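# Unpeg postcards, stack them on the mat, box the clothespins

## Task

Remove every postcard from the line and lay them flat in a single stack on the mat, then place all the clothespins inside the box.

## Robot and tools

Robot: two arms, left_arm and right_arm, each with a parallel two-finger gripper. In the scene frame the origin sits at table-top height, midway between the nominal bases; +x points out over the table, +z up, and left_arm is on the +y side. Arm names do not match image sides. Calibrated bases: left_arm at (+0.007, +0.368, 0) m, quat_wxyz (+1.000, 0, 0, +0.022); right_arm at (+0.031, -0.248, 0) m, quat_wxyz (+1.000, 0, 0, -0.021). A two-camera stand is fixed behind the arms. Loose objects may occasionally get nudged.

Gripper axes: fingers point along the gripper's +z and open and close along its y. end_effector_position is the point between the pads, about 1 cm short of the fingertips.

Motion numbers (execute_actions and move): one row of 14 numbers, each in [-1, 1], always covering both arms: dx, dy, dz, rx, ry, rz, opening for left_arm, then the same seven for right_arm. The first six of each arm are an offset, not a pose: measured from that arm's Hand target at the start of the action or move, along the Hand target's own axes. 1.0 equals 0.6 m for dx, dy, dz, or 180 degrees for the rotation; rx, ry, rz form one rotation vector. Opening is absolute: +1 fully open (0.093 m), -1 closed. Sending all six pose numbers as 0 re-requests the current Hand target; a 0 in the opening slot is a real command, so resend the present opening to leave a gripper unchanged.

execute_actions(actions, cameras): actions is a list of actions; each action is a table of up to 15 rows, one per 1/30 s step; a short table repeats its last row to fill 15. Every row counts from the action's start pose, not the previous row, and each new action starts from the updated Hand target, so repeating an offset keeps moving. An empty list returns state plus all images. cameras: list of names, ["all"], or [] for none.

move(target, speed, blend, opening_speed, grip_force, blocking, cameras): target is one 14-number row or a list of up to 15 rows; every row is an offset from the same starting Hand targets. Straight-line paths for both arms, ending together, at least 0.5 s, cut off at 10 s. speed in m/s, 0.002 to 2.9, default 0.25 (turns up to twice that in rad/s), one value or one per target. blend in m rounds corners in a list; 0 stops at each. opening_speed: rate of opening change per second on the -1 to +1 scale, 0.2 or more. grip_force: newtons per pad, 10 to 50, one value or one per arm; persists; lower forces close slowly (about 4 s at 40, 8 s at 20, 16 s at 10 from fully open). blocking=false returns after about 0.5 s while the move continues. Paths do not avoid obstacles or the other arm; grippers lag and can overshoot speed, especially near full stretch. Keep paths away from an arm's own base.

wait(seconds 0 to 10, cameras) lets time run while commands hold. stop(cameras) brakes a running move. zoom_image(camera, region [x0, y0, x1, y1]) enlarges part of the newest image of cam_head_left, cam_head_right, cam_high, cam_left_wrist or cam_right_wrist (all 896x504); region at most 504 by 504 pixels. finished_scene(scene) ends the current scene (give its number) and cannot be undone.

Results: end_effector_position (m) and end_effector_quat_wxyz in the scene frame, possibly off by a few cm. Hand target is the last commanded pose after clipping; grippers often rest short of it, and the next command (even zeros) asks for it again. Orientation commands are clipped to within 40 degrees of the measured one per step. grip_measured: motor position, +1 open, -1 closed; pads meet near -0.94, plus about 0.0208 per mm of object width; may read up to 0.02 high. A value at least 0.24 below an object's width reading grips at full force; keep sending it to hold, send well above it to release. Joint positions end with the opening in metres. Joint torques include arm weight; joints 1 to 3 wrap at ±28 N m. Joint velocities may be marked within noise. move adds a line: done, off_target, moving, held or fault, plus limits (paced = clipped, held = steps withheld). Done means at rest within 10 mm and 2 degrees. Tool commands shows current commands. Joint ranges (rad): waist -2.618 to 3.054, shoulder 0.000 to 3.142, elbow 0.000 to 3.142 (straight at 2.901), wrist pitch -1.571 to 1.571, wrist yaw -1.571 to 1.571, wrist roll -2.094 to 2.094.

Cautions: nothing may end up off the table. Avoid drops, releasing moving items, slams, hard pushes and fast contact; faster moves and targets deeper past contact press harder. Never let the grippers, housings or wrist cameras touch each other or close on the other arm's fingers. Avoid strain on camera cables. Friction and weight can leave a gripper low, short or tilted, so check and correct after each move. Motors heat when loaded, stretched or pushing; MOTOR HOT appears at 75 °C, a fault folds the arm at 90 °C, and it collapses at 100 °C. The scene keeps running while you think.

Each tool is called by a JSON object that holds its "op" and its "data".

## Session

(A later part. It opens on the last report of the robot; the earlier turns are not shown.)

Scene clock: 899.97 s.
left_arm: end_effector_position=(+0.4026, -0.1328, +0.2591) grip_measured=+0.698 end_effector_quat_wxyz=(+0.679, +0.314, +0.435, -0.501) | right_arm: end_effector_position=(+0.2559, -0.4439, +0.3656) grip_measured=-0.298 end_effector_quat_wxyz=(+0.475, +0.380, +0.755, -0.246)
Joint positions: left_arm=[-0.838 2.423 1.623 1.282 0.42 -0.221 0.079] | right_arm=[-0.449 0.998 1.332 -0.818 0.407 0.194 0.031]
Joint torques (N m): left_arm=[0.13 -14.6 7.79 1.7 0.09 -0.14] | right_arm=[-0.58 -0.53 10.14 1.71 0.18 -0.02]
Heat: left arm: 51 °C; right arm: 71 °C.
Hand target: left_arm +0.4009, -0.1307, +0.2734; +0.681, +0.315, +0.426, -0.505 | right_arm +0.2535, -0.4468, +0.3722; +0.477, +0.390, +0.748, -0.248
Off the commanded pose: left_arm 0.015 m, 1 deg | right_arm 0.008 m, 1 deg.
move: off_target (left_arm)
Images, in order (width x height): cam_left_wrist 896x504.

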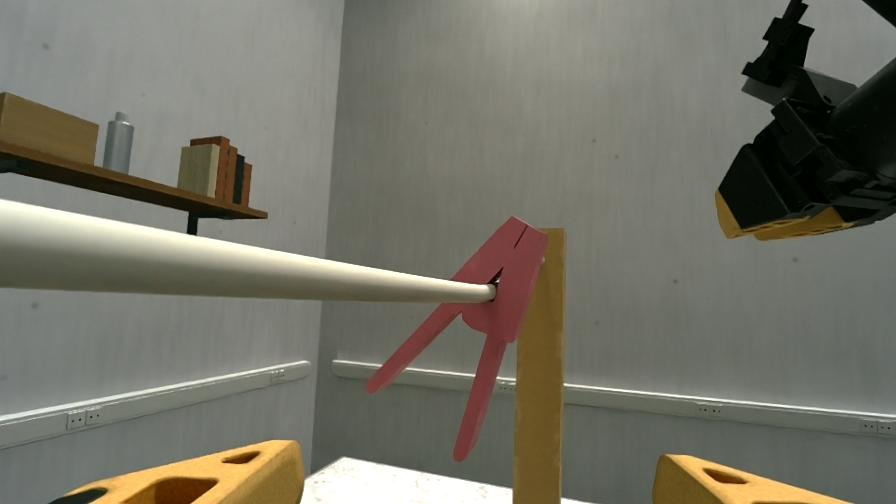

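{"op": "move", "data": {"target": [-0.012,-0.012,0,0,0,0,0.7,0,0,0,0,0,0,-0.3], "speed": 0.1, "cameras": ["cam_left_wrist"]}}

Scene clock: 903.60 s.
left_arm: end_effector_position=(+0.4010, -0.1334, +0.2520) grip_measured=+0.698 end_effector_quat_wxyz=(+0.673, +0.316, +0.442, -0.501) | right_arm: end_effector_position=(+0.2559, -0.4439, +0.3656) grip_measured=-0.298 end_effector_quat_wxyz=(+0.475, +0.380, +0.755, -0.246)
Joint positions: left_arm=[-0.84 2.423 1.606 1.282 0.421 -0.221 0.079] | right_arm=[-0.449 0.998 1.332 -0.818 0.407 0.194 0.031]
Joint torques (N m): left_arm=[-0.42 -17.13 6.48 1.71 -0.02 -0.09] | right_arm=[-0.61 -0.55 10.17 1.7 0.18 -0.01]
Heat: left arm: 53 °C; right arm: 71 °C.
Hand target: left_arm +0.3931, -0.1298, +0.2799; +0.681, +0.315, +0.426, -0.505 | right_arm +0.2535, -0.4468, +0.3722; +0.477, +0.390, +0.748, -0.248
Off the commanded pose: left_arm 0.029 m, 2 deg | right_arm 0.008 m, 1 deg.
move: off_target (left_arm)
Images, in order (width x height): cam_left_wrist 896x504.

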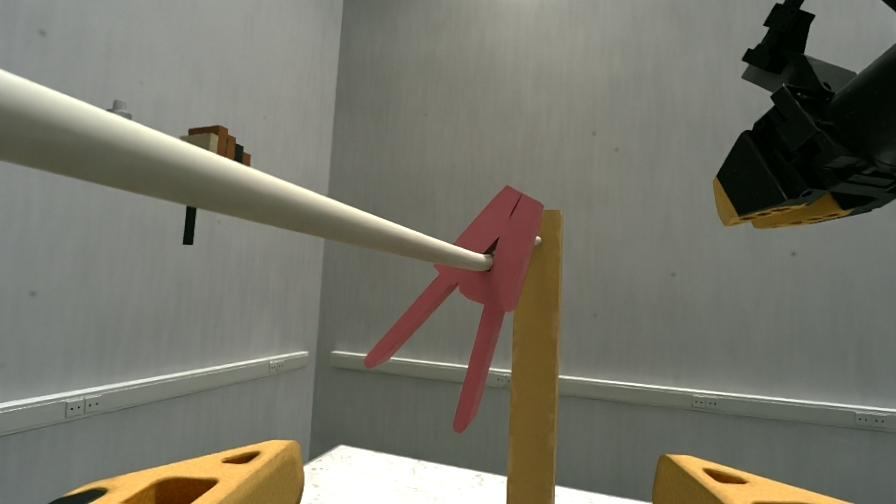

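{"op": "wait", "data": {"seconds": 0.1, "cameras": ["cam_head_left","cam_high","cam_head_right"]}}

{"op": "zoom_image", "data": {"camera": "cam_head_left", "region": [380, 130, 660, 290]}}

{"op": "zoom_image", "data": {"camera": "cam_head_right", "region": [340, 130, 620, 290]}}

Scene clock: 907.83 s.
left_arm: end_effector_position=(+0.4010, -0.1334, +0.2520) grip_measured=+0.698 end_effector_quat_wxyz=(+0.673, +0.316, +0.442, -0.501) | right_arm: end_effector_position=(+0.2559, -0.4439, +0.3656) grip_measured=-0.298 end_effector_quat_wxyz=(+0.475, +0.380, +0.755, -0.246)
Joint positions: left_arm=[-0.84 2.423 1.606 1.282 0.421 -0.221 0.079] | right_arm=[-0.449 0.998 1.332 -0.818 0.407 0.194 0.031]
Joint torques (N m): left_arm=[-0.47 -17.18 6.49 1.7 -0.01 -0.09] | right_arm=[-0.58 -0.53 10.13 1.71 0.18 -0.03]
Heat: left arm: 57 °C; right arm: 71 °C.
Hand target: left_arm +0.3932, -0.1298, +0.2799; +0.681, +0.315, +0.426, -0.505 | right_arm +0.2535, -0.4468, +0.3722; +0.477, +0.390, +0.748, -0.248
Tool commands: left_gripper/opening=+0.7 right_gripper/opening=-0.3
Off the commanded pose: left_arm 0.029 m, 2 deg | right_arm 0.008 m, 1 deg.
wait: 0.10 s; at rest from the start
Images, in order (width x height): cam_head_left 896x504, cam_head_right 896x504, cam_high 896x504.

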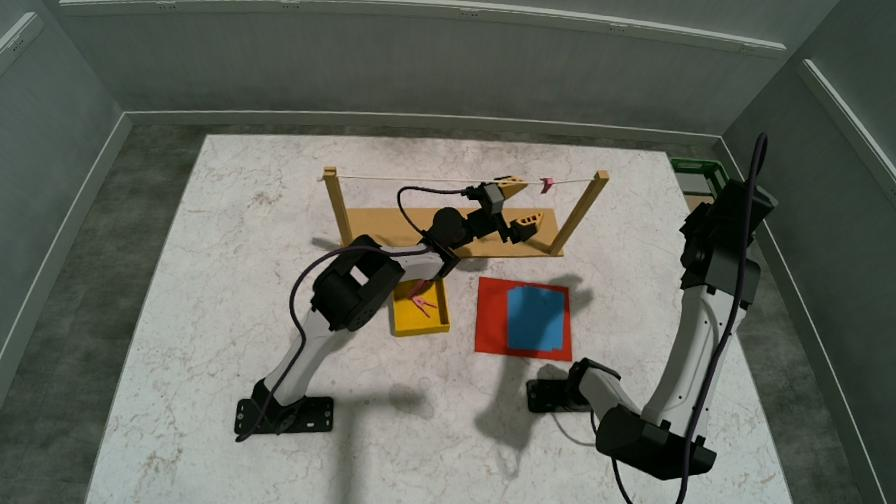

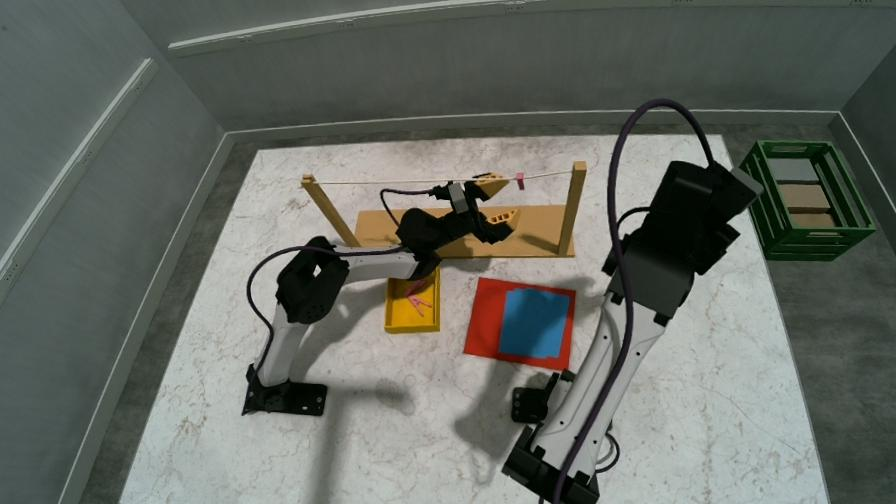

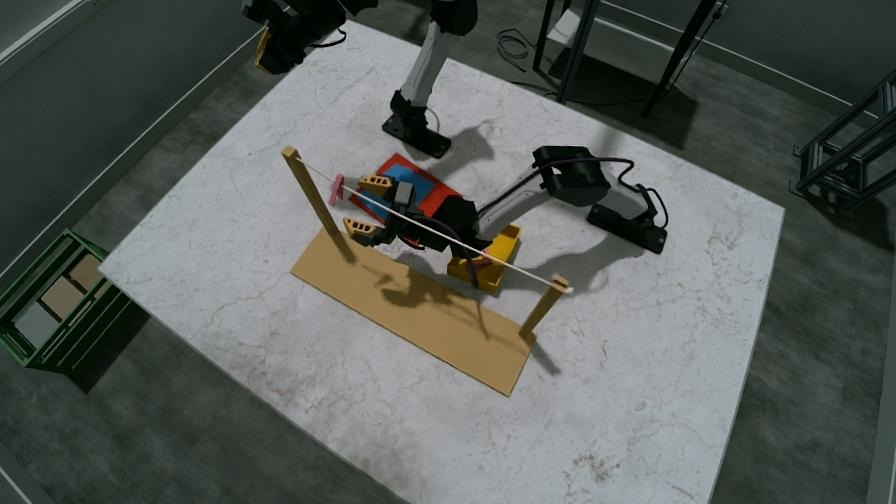

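Scaled by 1.800 from the camera's 896x504 image, which has a finer 1280x720 frame.

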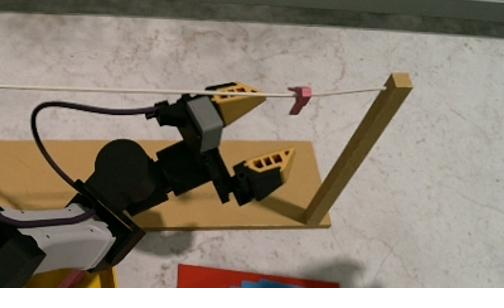

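Scaled by 1.800 from the camera's 896x504 image, which has a finer 1280x720 frame.

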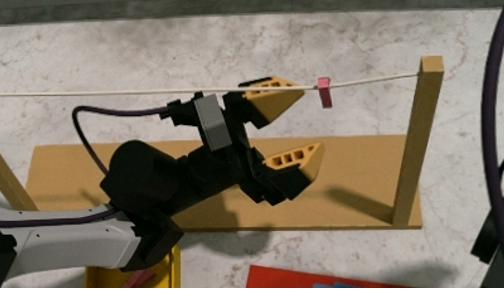

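{"op": "zoom_image", "data": {"camera": "cam_high", "region": [270, 130, 590, 310]}}

Scaled by 1.575 from the camera's 896x504 image, which has a finer 1280x720 frame.

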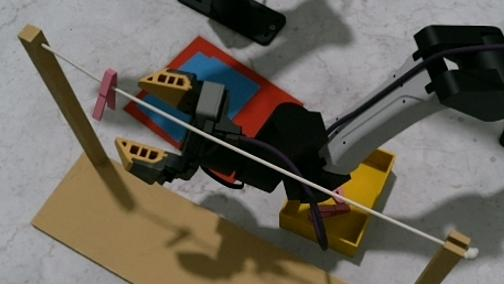

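{"op": "move", "data": {"target": [[-0.015,-0.01,-0.09,0,0,0,0.5,0,0,0,0,0,0,-0.3],[0.005,-0.008,0,0,0,0,0.5,0,0,0,0,0,0,-0.3]], "speed": 0.12, "blend": [0.01,0], "cameras": ["cam_left_wrist"]}}

Scene clock: 915.93 s.
left_arm: end_effector_position=(+0.3818, -0.1287, +0.2837) grip_measured=+0.502 end_effector_quat_wxyz=(+0.678, +0.318, +0.418, -0.514) | right_arm: end_effector_position=(+0.2559, -0.4439, +0.3656) grip_measured=-0.298 end_effector_quat_wxyz=(+0.475, +0.380, +0.755, -0.246)
Joint positions: left_arm=[-0.854 2.345 1.561 1.298 0.433 -0.231 0.069] | right_arm=[-0.449 0.998 1.332 -0.818 0.407 0.194 0.031]
Joint torques (N m): left_arm=[-0.13 -10.55 9.07 1.56 -0.26 0.07] | right_arm=[-0.59 -0.54 10.13 1.71 0.18 -0.02]
Heat: left arm: 63 °C; right arm: 72 °C.
Hand target: left_arm +0.3890, -0.1324, +0.2772; +0.681, +0.314, +0.426, -0.505 | right_arm +0.2535, -0.4468, +0.3722; +0.477, +0.390, +0.748, -0.248
Off the commanded pose: left_arm 0.010 m, 1 deg | right_arm 0.008 m, 1 deg.
move: done
Images, in order (width x height): cam_left_wrist 896x504.

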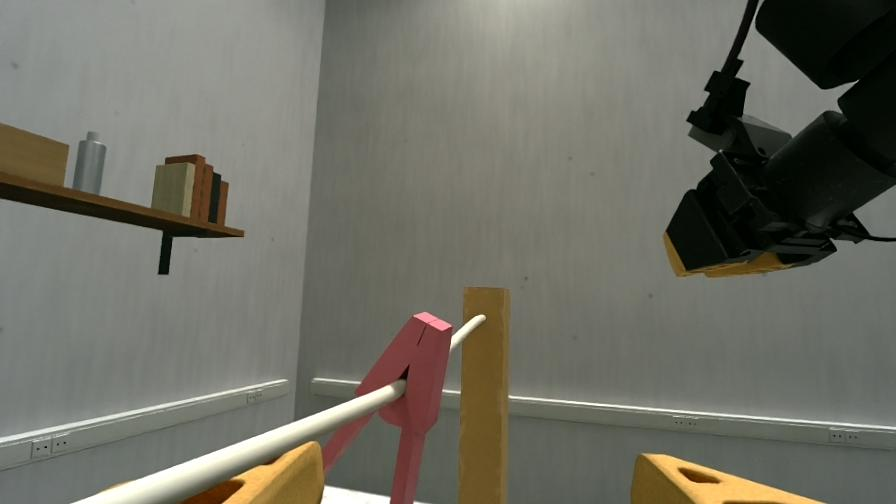

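{"op": "move", "data": {"target": [[0.0,0.012,0,0,0,0,0.6,0,0,0,0,0,0,-0.3],[0.003,0.012,0.045,0,0,0,0.6,0,0,0,0,0,0,-0.3]], "speed": 0.1, "blend": [0.003,0], "cameras": ["cam_left_wrist"]}}

Scene clock: 925.07 s.
left_arm: end_effector_position=(+0.3963, -0.1493, +0.2959) grip_measured=+0.598 end_effector_quat_wxyz=(+0.678, +0.317, +0.418, -0.515) | right_arm: end_effector_position=(+0.2559, -0.4439, +0.3656) grip_measured=-0.298 end_effector_quat_wxyz=(+0.475, +0.380, +0.755, -0.246)
Joint positions: left_arm=[-0.861 2.412 1.738 1.19 0.426 -0.23 0.074] | right_arm=[-0.449 0.998 1.332 -0.818 0.407 0.194 0.031]
Joint torques (N m): left_arm=[-0.32 -10.95 9.52 1.55 -0.26 0.12] | right_arm=[-0.61 -0.55 10.14 1.71 0.18 -0.02]
Heat: left arm: 63 °C; right arm: 72 °C.
Hand target: left_arm +0.4030, -0.1543, +0.2876; +0.681, +0.315, +0.426, -0.505 | right_arm +0.2535, -0.4468, +0.3722; +0.477, +0.390, +0.748, -0.248
Off the commanded pose: left_arm 0.012 m, 2 deg | right_arm 0.008 m, 1 deg.
move: off_target (left_arm); blend cut to 0 m at target 1
Images, in order (width x height): cam_left_wrist 896x504.

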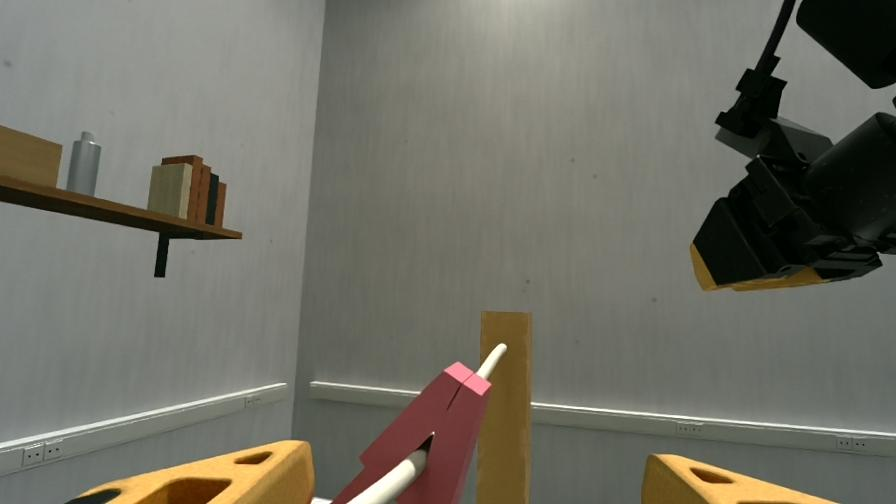

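{"op": "move", "data": {"target": [0.018,0.0,-0.01,0,0,0,0.6,0,0,0,0,0,0,-0.3], "speed": 0.08, "cameras": ["cam_left_wrist"]}}

Scene clock: 927.87 s.
left_arm: end_effector_position=(+0.3992, -0.1524, +0.2811) grip_measured=+0.598 end_effector_quat_wxyz=(+0.672, +0.319, +0.428, -0.514) | right_arm: end_effector_position=(+0.2559, -0.4439, +0.3656) grip_measured=-0.298 end_effector_quat_wxyz=(+0.475, +0.380, +0.755, -0.246)
Joint positions: left_arm=[-0.861 2.436 1.739 1.19 0.426 -0.23 0.074] | right_arm=[-0.449 0.998 1.332 -0.818 0.407 0.194 0.031]
Joint torques (N m): left_arm=[-0.24 -11.33 8.46 1.88 -0.25 0.11] | right_arm=[-0.61 -0.55 10.13 1.71 0.18 -0.03]
Heat: left arm: 63 °C; right arm: 72 °C.
Hand target: left_arm +0.4028, -0.1537, +0.2754; +0.681, +0.315, +0.426, -0.505 | right_arm +0.2535, -0.4468, +0.3722; +0.477, +0.390, +0.748, -0.248
Off the commanded pose: left_arm 0.007 m, 2 deg | right_arm 0.008 m, 1 deg.
move: done
Images, in order (width x height): cam_left_wrist 896x504.

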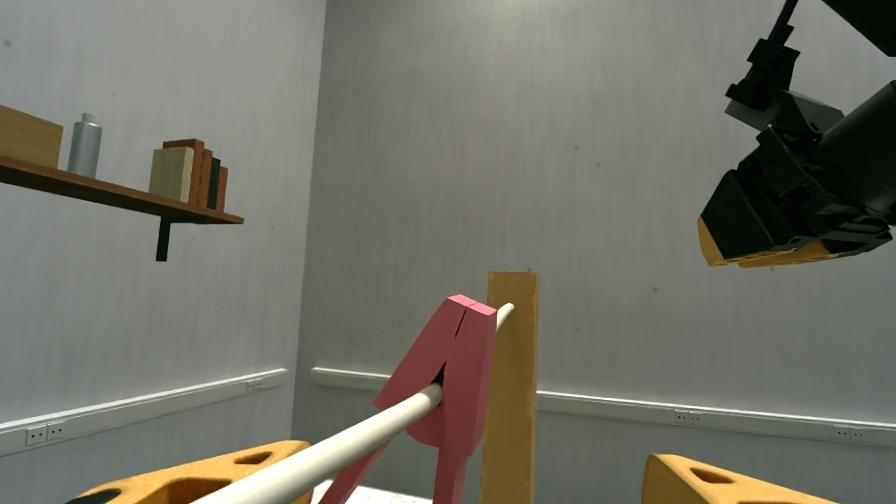

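{"op": "move", "data": {"target": [0.003,0.0,0.017,0,0,0,0.6,0,0,0,0,0,0,-0.3], "speed": 0.08}}

{"op": "move", "data": {"target": [0.0,-0.03,0.0,0,0,0,0.6,0,0,0,0,0,0,-0.3], "speed": 0.05, "cameras": ["cam_left_wrist"]}}

Scene clock: 932.47 s.
left_arm: end_effector_position=(+0.4007, -0.1569, +0.2876) grip_measured=+0.598 end_effector_quat_wxyz=(+0.679, +0.316, +0.417, -0.514) | right_arm: end_effector_position=(+0.2559, -0.4439, +0.3656) grip_measured=-0.298 end_effector_quat_wxyz=(+0.475, +0.380, +0.755, -0.246)
Joint positions: left_arm=[-0.866 2.459 1.789 1.186 0.419 -0.227 0.074] | right_arm=[-0.449 0.998 1.332 -0.818 0.407 0.194 0.031]
Joint torques (N m): left_arm=[-0.55 -11.11 9.48 1.56 -0.27 0.1] | right_arm=[-0.61 -0.5 10.13 1.71 0.18 -0.02]
Heat: left arm: 64 °C; right arm: 72 °C.
Hand target: left_arm +0.4059, -0.1631, +0.2782; +0.681, +0.315, +0.426, -0.505 | right_arm +0.2535, -0.4468, +0.3722; +0.477, +0.390, +0.748, -0.248
Off the commanded pose: left_arm 0.012 m, 1 deg | right_arm 0.008 m, 1 deg.
move: off_target (left_arm)

Scene clock: 933.47 s.
left_arm: end_effector_position=(+0.3861, -0.1690, +0.2807) grip_measured=+0.598 end_effector_quat_wxyz=(+0.675, +0.318, +0.422, -0.515) | right_arm: end_effector_position=(+0.2559, -0.4439, +0.3656) grip_measured=-0.298 end_effector_quat_wxyz=(+0.475, +0.380, +0.755, -0.246)
Joint positions: left_arm=[-0.901 2.459 1.771 1.186 0.392 -0.211 0.074] | right_arm=[-0.449 0.998 1.332 -0.818 0.407 0.194 0.031]
Joint torques (N m): left_arm=[-0.23 -13.33 6.87 1.73 -0.23 0.12] | right_arm=[-0.57 -0.5 10.15 1.7 0.18 -0.03]
Heat: left arm: 64 °C; right arm: 72 °C.
Hand target: left_arm +0.3886, -0.1684, +0.2782; +0.681, +0.315, +0.426, -0.505 | right_arm +0.2535, -0.4468, +0.3722; +0.477, +0.390, +0.748, -0.248
Off the commanded pose: left_arm 0.004 m, 1 deg | right_arm 0.008 m, 1 deg.
move: done
Images, in order (width x height): cam_left_wrist 896x504.

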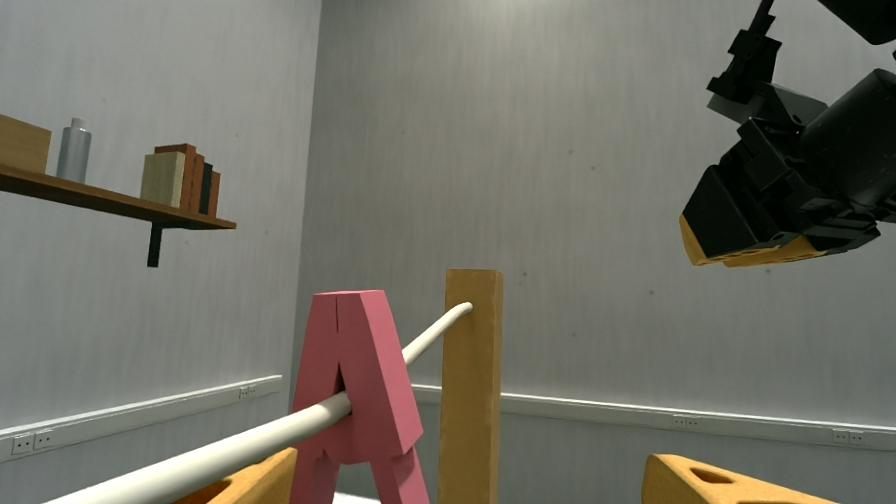

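{"op": "move", "data": {"target": [0.006,0.04,0.02,0,0,0,0.5,0,0,0,0,0,0,-0.3], "speed": 0.06, "cameras": ["cam_left_wrist"]}}

Scene clock: 958.27 s.
left_arm: end_effector_position=(+0.4111, -0.1683, +0.2902) grip_measured=+0.502 end_effector_quat_wxyz=(+0.687, +0.310, +0.419, -0.506) | right_arm: end_effector_position=(+0.2559, -0.4439, +0.3656) grip_measured=-0.298 end_effector_quat_wxyz=(+0.475, +0.380, +0.755, -0.246)
Joint positions: left_arm=[-0.872 2.513 1.899 1.129 0.392 -0.211 0.069] | right_arm=[-0.449 0.998 1.332 -0.818 0.407 0.194 0.031]
Joint torques (N m): left_arm=[-0.01 -11.59 9.68 1.57 0.05 -0.04] | right_arm=[-0.65 -0.53 10.17 1.7 0.18 -0.01]
Heat: left arm: 70 °C; right arm: 72 °C.
Hand target: left_arm +0.4151, -0.1733, +0.2801; +0.681, +0.315, +0.426, -0.505 | right_arm +0.2535, -0.4468, +0.3722; +0.477, +0.390, +0.748, -0.248
Off the commanded pose: left_arm 0.012 m, 1 deg | right_arm 0.008 m, 1 deg.
move: off_target (left_arm)
Images, in order (width x height): cam_left_wrist 896x504.

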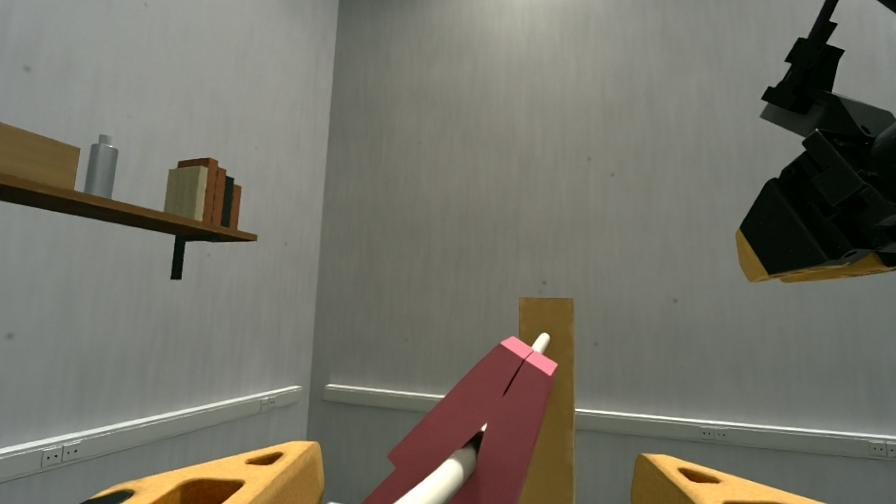

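{"op": "move", "data": {"target": [[0.005,-0.005,-0.1,0,0,0,0.5,0,0,0,0,0,0,-0.3],[-0.07,-0.013,-0.258,0,0,0,0.5,0,0,0,0,0,0,-0.3]], "speed": 0.15, "blend": [0.01,0], "cameras": ["cam_left_wrist","cam_high"]}}

Scene clock: 964.03 s.
left_arm: end_effector_position=(+0.3752, -0.0354, +0.2081) grip_measured=+0.502 end_effector_quat_wxyz=(+0.632, +0.326, +0.506, -0.488) | right_arm: end_effector_position=(+0.2559, -0.4439, +0.3656) grip_measured=-0.298 end_effector_quat_wxyz=(+0.475, +0.380, +0.755, -0.246)
Joint positions: left_arm=[-0.717 2.171 1.059 1.436 0.533 -0.256 0.069] | right_arm=[-0.449 0.998 1.332 -0.818 0.407 0.194 0.031]
Joint torques (N m): left_arm=[-0.01 -13.29 5.5 3.02 0.09 -0.14] | right_arm=[-0.61 -0.54 10.17 1.7 0.18 -0.02]
Heat: left arm: 70 °C; right arm: 72 °C.
Hand target: left_arm +0.3617, -0.0250, +0.2498; +0.681, +0.315, +0.426, -0.505 | right_arm +0.2535, -0.4468, +0.3722; +0.477, +0.390, +0.748, -0.248
Off the commanded pose: left_arm 0.045 m, 11 deg | right_arm 0.008 m, 1 deg.
joint sent to its limit (left arm) — joint 4 (wrist pitch), upper limit. The joint targets are off in orientation, not in position.
move: off_target (left_arm)
Images, in order (width x height): cam_high 896x504, cam_left_wrist 896x504.

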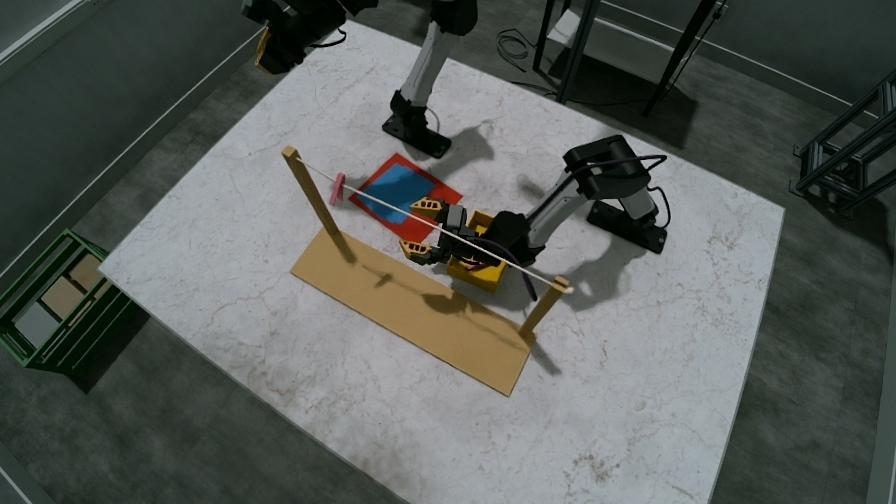

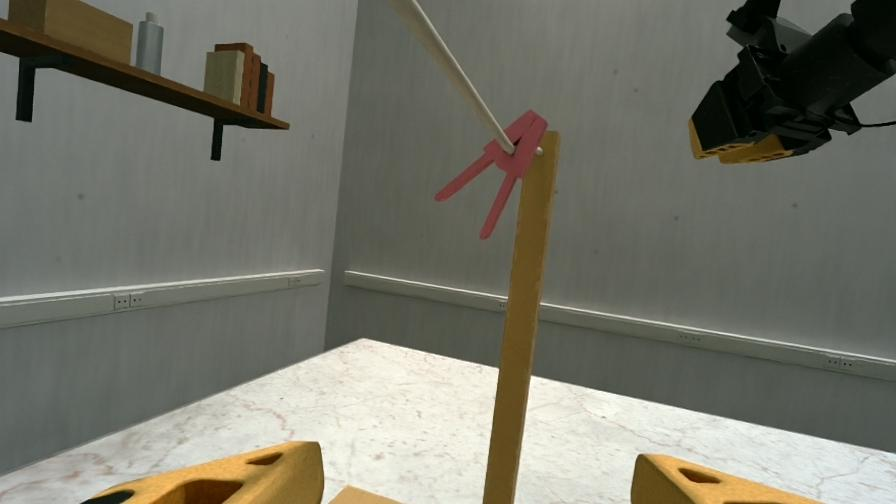

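{"op": "move", "data": {"target": [-0.083,-0.071,-0.284,0,0.394,0,0.5,0,0,0,0,0,0,-0.3], "speed": 0.25}}

{"op": "wait", "data": {"seconds": 5}}

Scene clock: 980.90 s.
left_arm: end_effector_position=(+0.2658, +0.1289, +0.2125) grip_measured=+0.502 end_effector_quat_wxyz=(+0.299, +0.545, +0.746, -0.239) | right_arm: end_effector_position=(+0.2559, -0.4439, +0.3656) grip_measured=-0.298 end_effector_quat_wxyz=(+0.475, +0.380, +0.755, -0.246)
Joint positions: left_arm=[-0.542 1.362 1.204 -0.806 0.536 0.591 0.069] | right_arm=[-0.449 0.998 1.332 -0.818 0.407 0.194 0.031]
Joint torques (N m): left_arm=[0.17 -4.75 10.03 1.42 0.27 0.12] | right_arm=[-0.61 -0.51 10.14 1.7 0.18 -0.02]
Heat: left arm: 71 °C; right arm: 73 °C.
Hand target: left_arm +0.2700, +0.1301, +0.2198; +0.308, +0.549, +0.742, -0.229 | right_arm +0.2535, -0.4468, +0.3722; +0.477, +0.390, +0.748, -0.248
Off the commanded pose: left_arm 0.008 m, 2 deg | right_arm 0.008 m, 1 deg.
move: done

Scene clock: 985.90 s.
left_arm: end_effector_position=(+0.2658, +0.1290, +0.2124) grip_measured=+0.502 end_effector_quat_wxyz=(+0.299, +0.545, +0.746, -0.239) | right_arm: end_effector_position=(+0.2559, -0.4439, +0.3656) grip_measured=-0.298 end_effector_quat_wxyz=(+0.475, +0.380, +0.755, -0.246)
Joint positions: left_arm=[-0.542 1.362 1.204 -0.806 0.536 0.591 0.069] | right_arm=[-0.449 0.998 1.332 -0.818 0.407 0.194 0.031]
Joint torques (N m): left_arm=[0.2 -4.77 10.04 1.4 0.28 0.11] | right_arm=[-0.58 -0.55 10.11 1.7 0.19 -0.03]
Heat: left arm: 68 °C; right arm: 73 °C.
Hand target: left_arm +0.2700, +0.1301, +0.2198; +0.308, +0.549, +0.742, -0.229 | right_arm +0.2535, -0.4468, +0.3722; +0.477, +0.390, +0.748, -0.248
Tool commands: left_gripper/opening=+0.5 right_gripper/opening=-0.3
Off the commanded pose: left_arm 0.009 m, 2 deg | right_arm 0.008 m, 1 deg.
wait: 5.00 s; at rest by 0.17 s

{"op": "wait", "data": {"seconds": 10}}

{"op": "wait", "data": {"seconds": 10, "cameras": ["cam_head_right"]}}

Scene clock: 998.07 s.
left_arm: end_effector_position=(+0.2658, +0.1290, +0.2124) grip_measured=+0.502 end_effector_quat_wxyz=(+0.299, +0.545, +0.746, -0.239) | right_arm: end_effector_position=(+0.2559, -0.4439, +0.3656) grip_measured=-0.298 end_effector_quat_wxyz=(+0.475, +0.380, +0.755, -0.246)
Joint positions: left_arm=[-0.542 1.362 1.204 -0.806 0.536 0.591 0.069] | right_arm=[-0.449 0.998 1.332 -0.818 0.407 0.194 0.031]
Joint torques (N m): left_arm=[0.16 -4.75 10 1.39 0.28 0.1] | right_arm=[-0.61 -0.54 10.17 1.71 0.18 -0.01]
Heat: left arm: 61 °C; right arm: 73 °C.
Hand target: left_arm +0.2700, +0.1301, +0.2198; +0.308, +0.549, +0.742, -0.229 | right_arm +0.2535, -0.4468, +0.3722; +0.477, +0.390, +0.748, -0.248
Tool commands: left_gripper/opening=+0.5 right_gripper/opening=-0.3
Off the commanded pose: left_arm 0.009 m, 2 deg | right_arm 0.008 m, 1 deg.
wait: 10.00 s; at rest from the start

Scene clock: 1008.07 s.
left_arm: end_effector_position=(+0.2658, +0.1290, +0.2124) grip_measured=+0.502 end_effector_quat_wxyz=(+0.299, +0.545, +0.746, -0.239) | right_arm: end_effector_position=(+0.2559, -0.4439, +0.3656) grip_measured=-0.298 end_effector_quat_wxyz=(+0.475, +0.380, +0.755, -0.246)
Joint positions: left_arm=[-0.542 1.362 1.204 -0.806 0.536 0.591 0.069] | right_arm=[-0.449 0.998 1.332 -0.818 0.407 0.194 0.031]
Joint torques (N m): left_arm=[0.17 -4.77 10.02 1.41 0.28 0.11] | right_arm=[-0.59 -0.54 10.15 1.7 0.18 -0.02]
Heat: left arm: 57 °C; right arm: 73 °C.
Hand target: left_arm +0.2700, +0.1301, +0.2198; +0.308, +0.549, +0.742, -0.229 | right_arm +0.2535, -0.4468, +0.3722; +0.477, +0.390, +0.748, -0.248
Tool commands: left_gripper/opening=+0.5 right_gripper/opening=-0.3
Off the commanded pose: left_arm 0.009 m, 2 deg | right_arm 0.008 m, 1 deg.
wait: 10.00 s; at rest by 0.17 s
Images, in order (width x height): cam_head_right 896x504.

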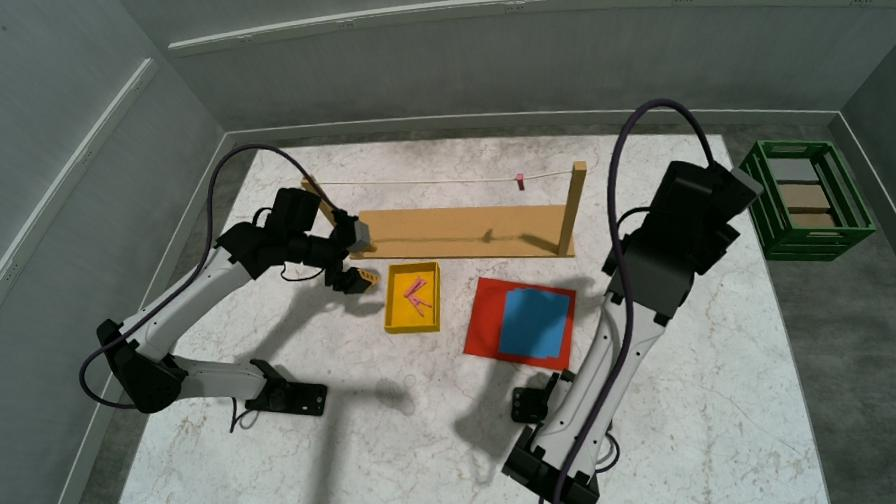

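{"op": "move", "data": {"target": [-0.343,0.0472,0.2442,0.0175,-0.3944,0.0029,0.5,0,0,0,0,0,0,-0.3], "speed": 0.25, "cameras": ["cam_left_wrist"]}}

Scene clock: 1019.00 s.
left_arm: end_effector_position=(+0.3675, -0.1002, +0.2573) grip_measured=+0.502 end_effector_quat_wxyz=(+0.655, +0.336, +0.431, -0.522) | right_arm: end_effector_position=(+0.2559, -0.4439, +0.3656) grip_measured=-0.298 end_effector_quat_wxyz=(+0.475, +0.380, +0.755, -0.246)
Joint positions: left_arm=[-0.819 2.282 1.363 1.398 0.509 -0.258 0.069] | right_arm=[-0.449 0.998 1.332 -0.818 0.407 0.194 0.031]
Joint torques (N m): left_arm=[-0.23 -9.77 8.55 2.13 -0.24 -0.13] | right_arm=[-0.61 -0.54 10.14 1.7 0.18 -0.03]
Heat: left arm: 54 °C; right arm: 73 °C.
Hand target: left_arm +0.3697, -0.0999, +0.2624; +0.668, +0.325, +0.417, -0.523 | right_arm +0.2535, -0.4468, +0.3722; +0.477, +0.390, +0.748, -0.248
Off the commanded pose: left_arm 0.005 m, 3 deg | right_arm 0.008 m, 1 deg.
move: off_target (left_arm)
Images, in order (width x height): cam_left_wrist 896x504.

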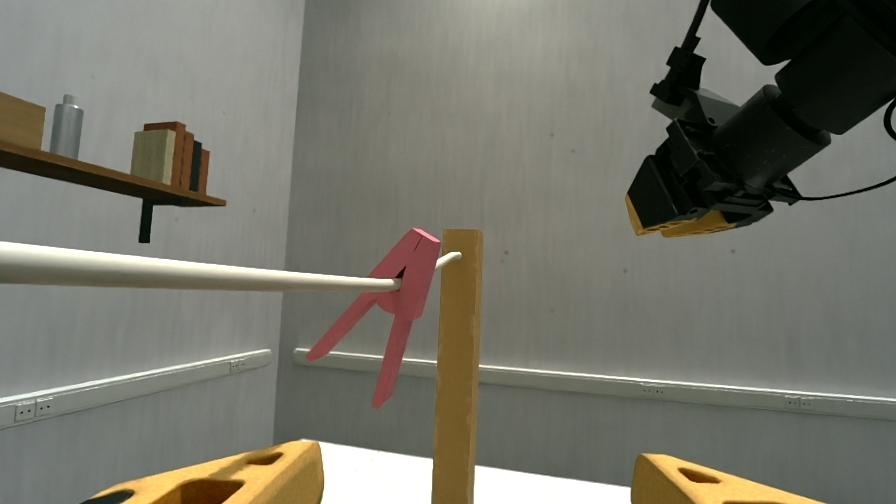

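{"op": "move", "data": {"target": [[0.012,0.045,0.055,0,0,0,0.6,0,0,0,0,0,0,-0.3],[0.0452,0.0405,0.1442,0,0,0,0.6,0,0,0,0,0,0,-0.3]], "speed": 0.12, "blend": [0.01,0], "cameras": ["cam_left_wrist"]}}

Scene clock: 1023.37 s.
left_arm: end_effector_position=(+0.4061, -0.1774, +0.2862) grip_measured=+0.598 end_effector_quat_wxyz=(+0.665, +0.329, +0.407, -0.533) | right_arm: end_effector_position=(+0.2559, -0.4439, +0.3656) grip_measured=-0.298 end_effector_quat_wxyz=(+0.475, +0.380, +0.755, -0.246)
Joint positions: left_arm=[-0.87 2.56 1.972 1.119 0.466 -0.256 0.074] | right_arm=[-0.449 0.998 1.332 -0.818 0.407 0.194 0.031]
Joint torques (N m): left_arm=[0.12 -11.75 9.7 1.52 -0.28 0.11] | right_arm=[-0.62 -0.54 10.15 1.7 0.17 -0.02]
Heat: left arm: 54 °C; right arm: 74 °C.
Hand target: left_arm +0.4150, -0.1810, +0.2762; +0.668, +0.325, +0.417, -0.523 | right_arm +0.2535, -0.4468, +0.3722; +0.477, +0.390, +0.748, -0.248
Off the commanded pose: left_arm 0.014 m, 2 deg | right_arm 0.008 m, 1 deg.
move: off_target (left_arm)
Images, in order (width x height): cam_left_wrist 896x504.

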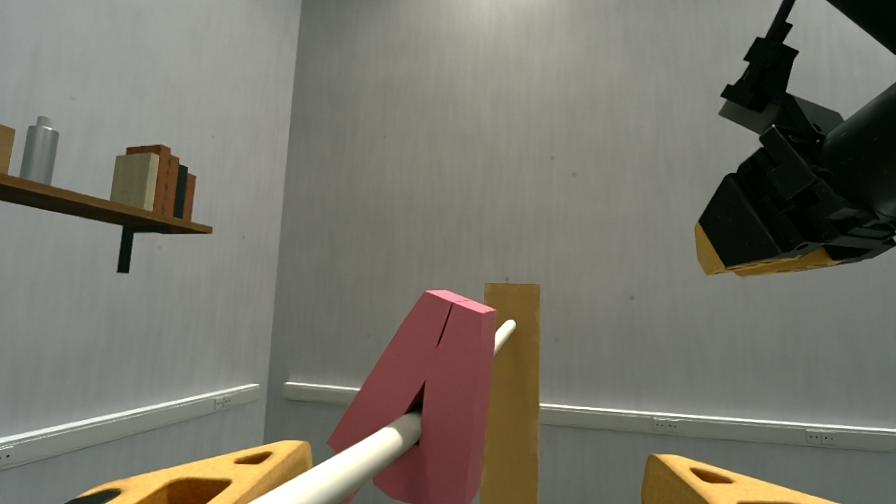

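{"op": "move", "data": {"target": [0.008,0.01,0.0,0,0,0,0.6,0,0,0,0,0,0,-0.3], "speed": 0.1, "cameras": ["cam_left_wrist"]}}

Scene clock: 1027.97 s.
left_arm: end_effector_position=(+0.4110, -0.1793, +0.2831) grip_measured=+0.598 end_effector_quat_wxyz=(+0.667, +0.328, +0.405, -0.532) | right_arm: end_effector_position=(+0.2559, -0.4439, +0.3656) grip_measured=-0.298 end_effector_quat_wxyz=(+0.475, +0.380, +0.755, -0.246)
Joint positions: left_arm=[-0.867 2.59 2.012 1.114 0.466 -0.256 0.074] | right_arm=[-0.449 0.998 1.332 -0.818 0.407 0.194 0.031]
Joint torques (N m): left_arm=[0.43 -11.89 9.63 1.43 -0.21 0.07] | right_arm=[-0.58 -0.55 10.11 1.71 0.18 -0.02]
Heat: left arm: 56 °C; right arm: 74 °C.
Hand target: left_arm +0.4213, -0.1816, +0.2716; +0.668, +0.325, +0.417, -0.523 | right_arm +0.2535, -0.4468, +0.3722; +0.477, +0.390, +0.748, -0.248
Off the commanded pose: left_arm 0.015 m, 2 deg | right_arm 0.008 m, 1 deg.
move: off_target (left_arm)
Images, in order (width x height): cam_left_wrist 896x504.

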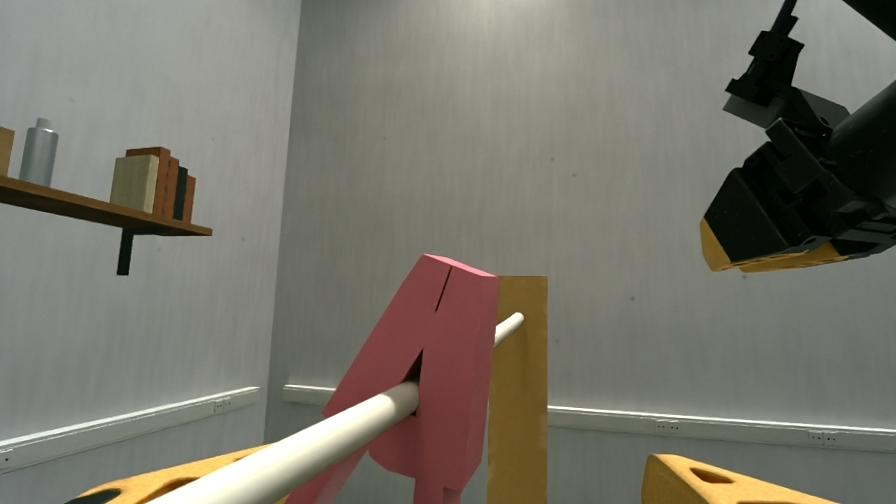

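{"op": "move", "data": {"target": [[0.0,-0.01,-0.08,0,0,0,0.6,0,0,0,0,0,0,-0.3],[0.0,0.015,-0.075,0,0,0.111,0.6,0,0,0,0,0,0,-0.3]], "speed": 0.12, "blend": [0.01,0], "cameras": ["cam_left_wrist"]}}

Scene clock: 1051.30 s.
left_arm: end_effector_position=(+0.4212, -0.1431, +0.2253) grip_measured=+0.598 end_effector_quat_wxyz=(+0.733, +0.391, +0.380, -0.406) | right_arm: end_effector_position=(+0.2559, -0.4439, +0.3656) grip_measured=-0.298 end_effector_quat_wxyz=(+0.475, +0.380, +0.755, -0.246)
Joint positions: left_arm=[-0.813 2.565 1.763 1.278 0.487 0.058 0.074] | right_arm=[-0.449 0.998 1.332 -0.818 0.407 0.194 0.031]
Joint torques (N m): left_arm=[0.29 -15.9 9.05 1.72 0.05 0.1] | right_arm=[-0.59 -0.57 10.13 1.7 0.18 -0.02]
Heat: left arm: 60 °C; right arm: 74 °C.
Hand target: left_arm +0.4203, -0.1402, +0.2520; +0.749, +0.392, +0.354, -0.399 | right_arm +0.2535, -0.4468, +0.3722; +0.477, +0.390, +0.748, -0.248
Off the commanded pose: left_arm 0.027 m, 4 deg | right_arm 0.008 m, 1 deg.
move: off_target (left_arm)
Images, in order (width x height): cam_left_wrist 896x504.

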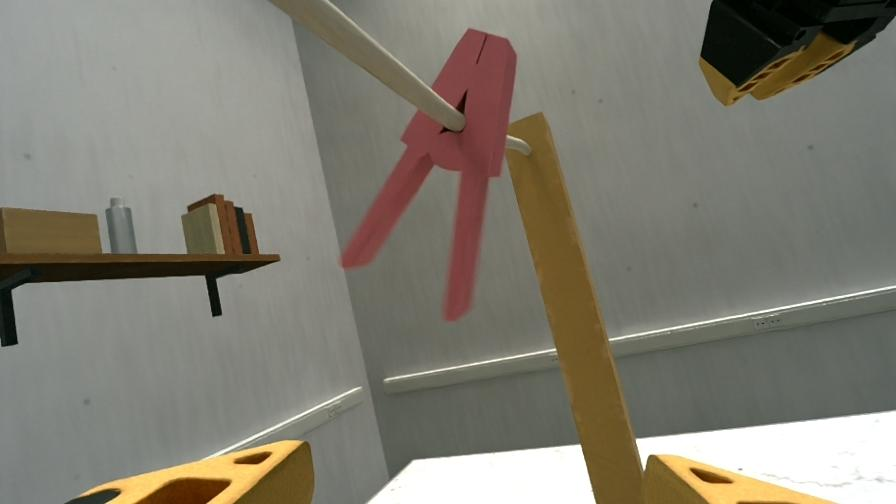

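{"op": "move", "data": {"target": [[-0.01,-0.005,0.025,0,0,0,0.6,0,0,0,0,0,0,-0.3],[-0.01,-0.005,0.055,0,0,0,0.6,0,0,0,0,0,0,-0.3]], "speed": 0.1, "blend": [0.01,0], "cameras": ["cam_left_wrist"]}}

Scene clock: 1061.50 s.
left_arm: end_effector_position=(+0.4163, -0.1656, +0.2749) grip_measured=+0.598 end_effector_quat_wxyz=(+0.745, +0.394, +0.349, -0.409) | right_arm: end_effector_position=(+0.2559, -0.4439, +0.3656) grip_measured=-0.298 end_effector_quat_wxyz=(+0.475, +0.380, +0.755, -0.246)
Joint positions: left_arm=[-0.842 2.565 1.94 1.153 0.487 0.078 0.074] | right_arm=[-0.449 0.998 1.332 -0.818 0.407 0.194 0.031]
Joint torques (N m): left_arm=[-0.13 -12.46 9.43 1.52 -0.26 0.11] | right_arm=[-0.59 -0.53 10.15 1.7 0.18 -0.03]
Heat: left arm: 70 °C; right arm: 74 °C.
Hand target: left_arm +0.4221, -0.1682, +0.2706; +0.749, +0.393, +0.354, -0.399 | right_arm +0.2535, -0.4468, +0.3722; +0.477, +0.390, +0.748, -0.248
Off the commanded pose: left_arm 0.008 m, 1 deg | right_arm 0.008 m, 1 deg.
move: done; blend cut to 0.0085 m at target 1
Images, in order (width x height): cam_left_wrist 896x504.

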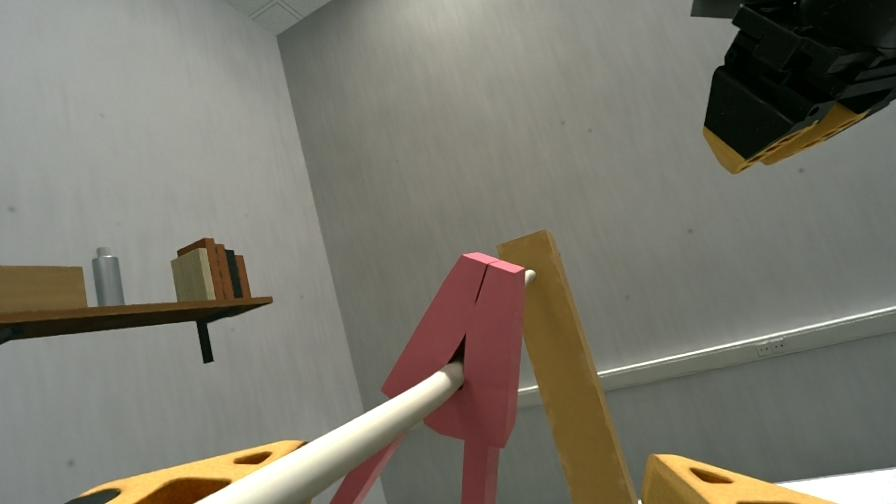

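{"op": "move", "data": {"target": [0.005,0.008,0.022,0,0,0.03,0.6,0,0,0,0,0,0,-0.3], "speed": 0.1, "cameras": ["cam_left_wrist"]}}

Scene clock: 1065.40 s.
left_arm: end_effector_position=(+0.4246, -0.1739, +0.2853) grip_measured=+0.598 end_effector_quat_wxyz=(+0.766, +0.409, +0.327, -0.373) | right_arm: end_effector_position=(+0.2559, -0.4439, +0.3656) grip_measured=-0.298 end_effector_quat_wxyz=(+0.475, +0.380, +0.755, -0.246)
Joint positions: left_arm=[-0.842 2.607 2.059 1.083 0.486 0.173 0.074] | right_arm=[-0.449 0.998 1.332 -0.818 0.407 0.194 0.031]
Joint torques (N m): left_arm=[-0.36 -12.01 9.78 1.53 -0.28 0.07] | right_arm=[-0.58 -0.55 10.15 1.7 0.19 -0.02]
Heat: left arm: 70 °C; right arm: 74 °C.
Hand target: left_arm +0.4304, -0.1789, +0.2754; +0.767, +0.409, +0.335, -0.364 | right_arm +0.2535, -0.4468, +0.3722; +0.477, +0.390, +0.748, -0.248
Off the commanded pose: left_arm 0.013 m, 1 deg | right_arm 0.008 m, 1 deg.
move: off_target (left_arm)
Images, in order (width x height): cam_left_wrist 896x504.

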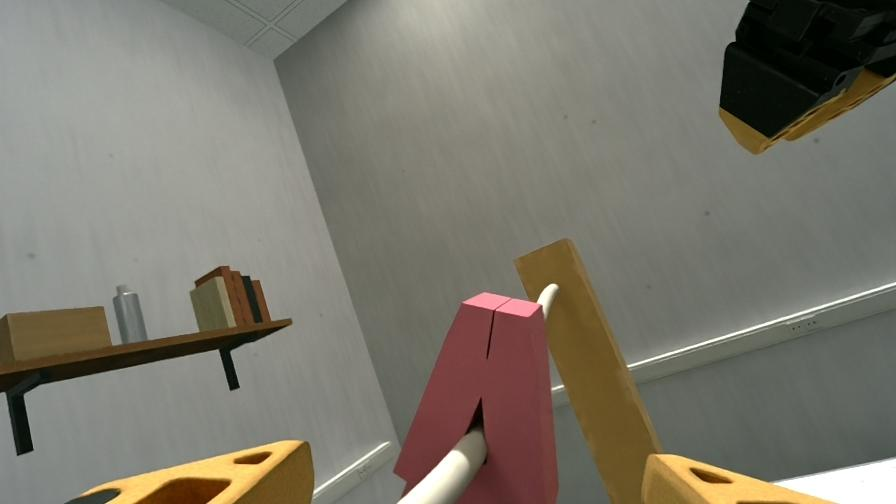

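{"op": "move", "data": {"target": [0.013,0.0,0.0,0,0,0,0.6,0,0,0,0,0,0,-0.3], "speed": 0.1, "cameras": ["cam_left_wrist"]}}

Scene clock: 1069.67 s.
left_arm: end_effector_position=(+0.4282, -0.1776, +0.2781) grip_measured=+0.598 end_effector_quat_wxyz=(+0.765, +0.410, +0.328, -0.373) | right_arm: end_effector_position=(+0.2559, -0.4439, +0.3656) grip_measured=-0.298 end_effector_quat_wxyz=(+0.475, +0.380, +0.755, -0.246)
Joint positions: left_arm=[-0.842 2.641 2.098 1.075 0.486 0.174 0.074] | right_arm=[-0.449 0.998 1.332 -0.818 0.407 0.194 0.031]
Joint torques (N m): left_arm=[-0.12 -12.23 9.73 1.53 -0.27 0.08] | right_arm=[-0.59 -0.57 10.18 1.71 0.19 -0.01]
Heat: left arm: 70 °C; right arm: 74 °C.
Hand target: left_arm +0.4344, -0.1811, +0.2690; +0.767, +0.409, +0.335, -0.364 | right_arm +0.2535, -0.4468, +0.3722; +0.477, +0.390, +0.748, -0.248
Off the commanded pose: left_arm 0.012 m, 1 deg | right_arm 0.008 m, 1 deg.
move: off_target (left_arm)
Images, in order (width x height): cam_left_wrist 896x504.

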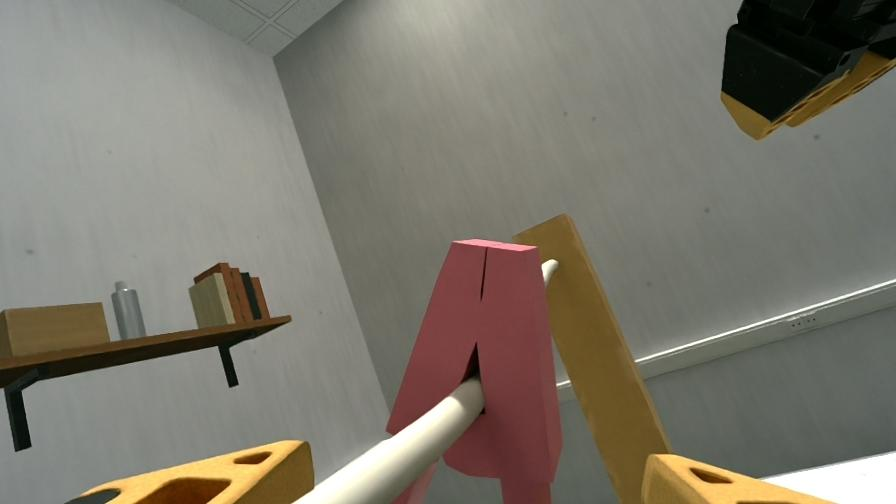

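{"op": "move", "data": {"target": [0,0,0,0,0,0,-0.1,0,0,0,0,0,0,-0.3], "opening_speed": 0.8, "cameras": ["cam_left_wrist"]}}

Scene clock: 1072.17 s.
left_arm: end_effector_position=(+0.4282, -0.1776, +0.2781) grip_measured=-0.098 end_effector_quat_wxyz=(+0.765, +0.410, +0.328, -0.373) | right_arm: end_effector_position=(+0.2559, -0.4439, +0.3656) grip_measured=-0.298 end_effector_quat_wxyz=(+0.475, +0.380, +0.755, -0.246)
Joint positions: left_arm=[-0.842 2.641 2.098 1.075 0.486 0.174 0.041] | right_arm=[-0.449 0.998 1.332 -0.818 0.407 0.194 0.031]
Joint torques (N m): left_arm=[-0.1 -12.22 9.7 1.53 -0.26 0.09] | right_arm=[-0.59 -0.53 10.14 1.71 0.18 -0.02]
Heat: left arm: 69 °C; right arm: 74 °C.
Hand target: left_arm +0.4344, -0.1811, +0.2690; +0.767, +0.409, +0.335, -0.364 | right_arm +0.2535, -0.4468, +0.3722; +0.477, +0.390, +0.748, -0.248
Off the commanded pose: left_arm 0.012 m, 1 deg | right_arm 0.008 m, 1 deg.
move: off_target (left_arm)
Images, in order (width x height): cam_left_wrist 896x504.

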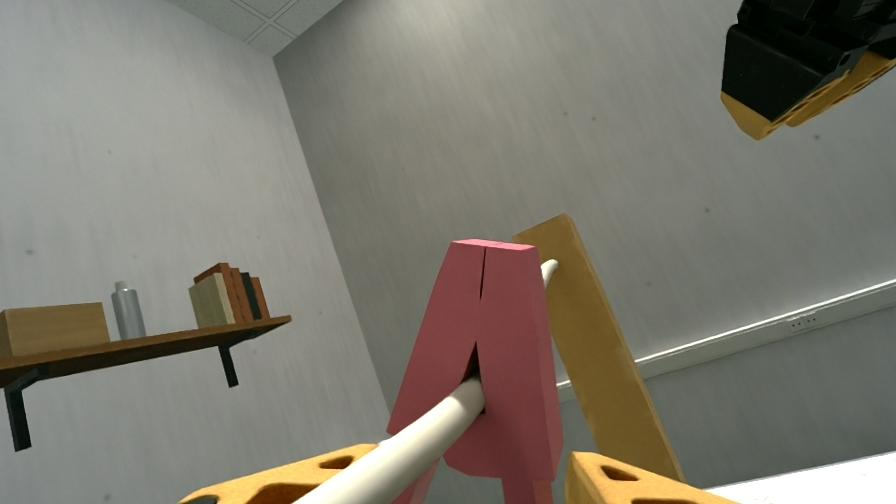

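{"op": "move", "data": {"target": [0,0,0,0,0,0,-0.4,0,0,0,0,0,0,-0.3], "opening_speed": 0.5, "cameras": ["cam_left_wrist"]}}

Scene clock: 1074.43 s.
left_arm: end_effector_position=(+0.4282, -0.1776, +0.2781) grip_measured=-0.395 end_effector_quat_wxyz=(+0.765, +0.410, +0.328, -0.373) | right_arm: end_effector_position=(+0.2559, -0.4439, +0.3656) grip_measured=-0.298 end_effector_quat_wxyz=(+0.475, +0.380, +0.755, -0.246)
Joint positions: left_arm=[-0.842 2.641 2.098 1.075 0.486 0.174 0.026] | right_arm=[-0.449 0.998 1.332 -0.818 0.407 0.194 0.031]
Joint torques (N m): left_arm=[-0.13 -12.26 9.72 1.54 -0.27 0.08] | right_arm=[-0.61 -0.51 10.17 1.71 0.18 -0.02]
Heat: left arm: 69 °C; right arm: 74 °C.
Hand target: left_arm +0.4344, -0.1811, +0.2690; +0.767, +0.409, +0.335, -0.364 | right_arm +0.2535, -0.4468, +0.3722; +0.477, +0.390, +0.748, -0.248
Off the commanded pose: left_arm 0.012 m, 1 deg | right_arm 0.008 m, 1 deg.
move: off_target (left_arm)
Images, in order (width x height): cam_left_wrist 896x504.

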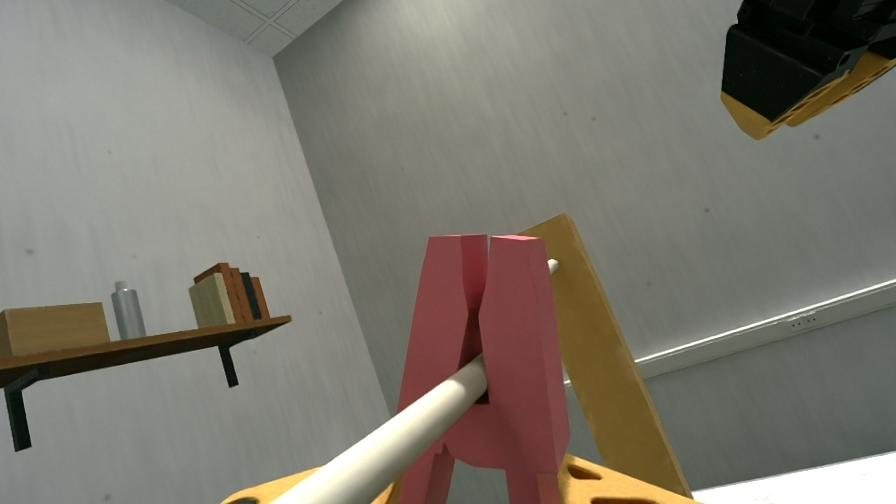

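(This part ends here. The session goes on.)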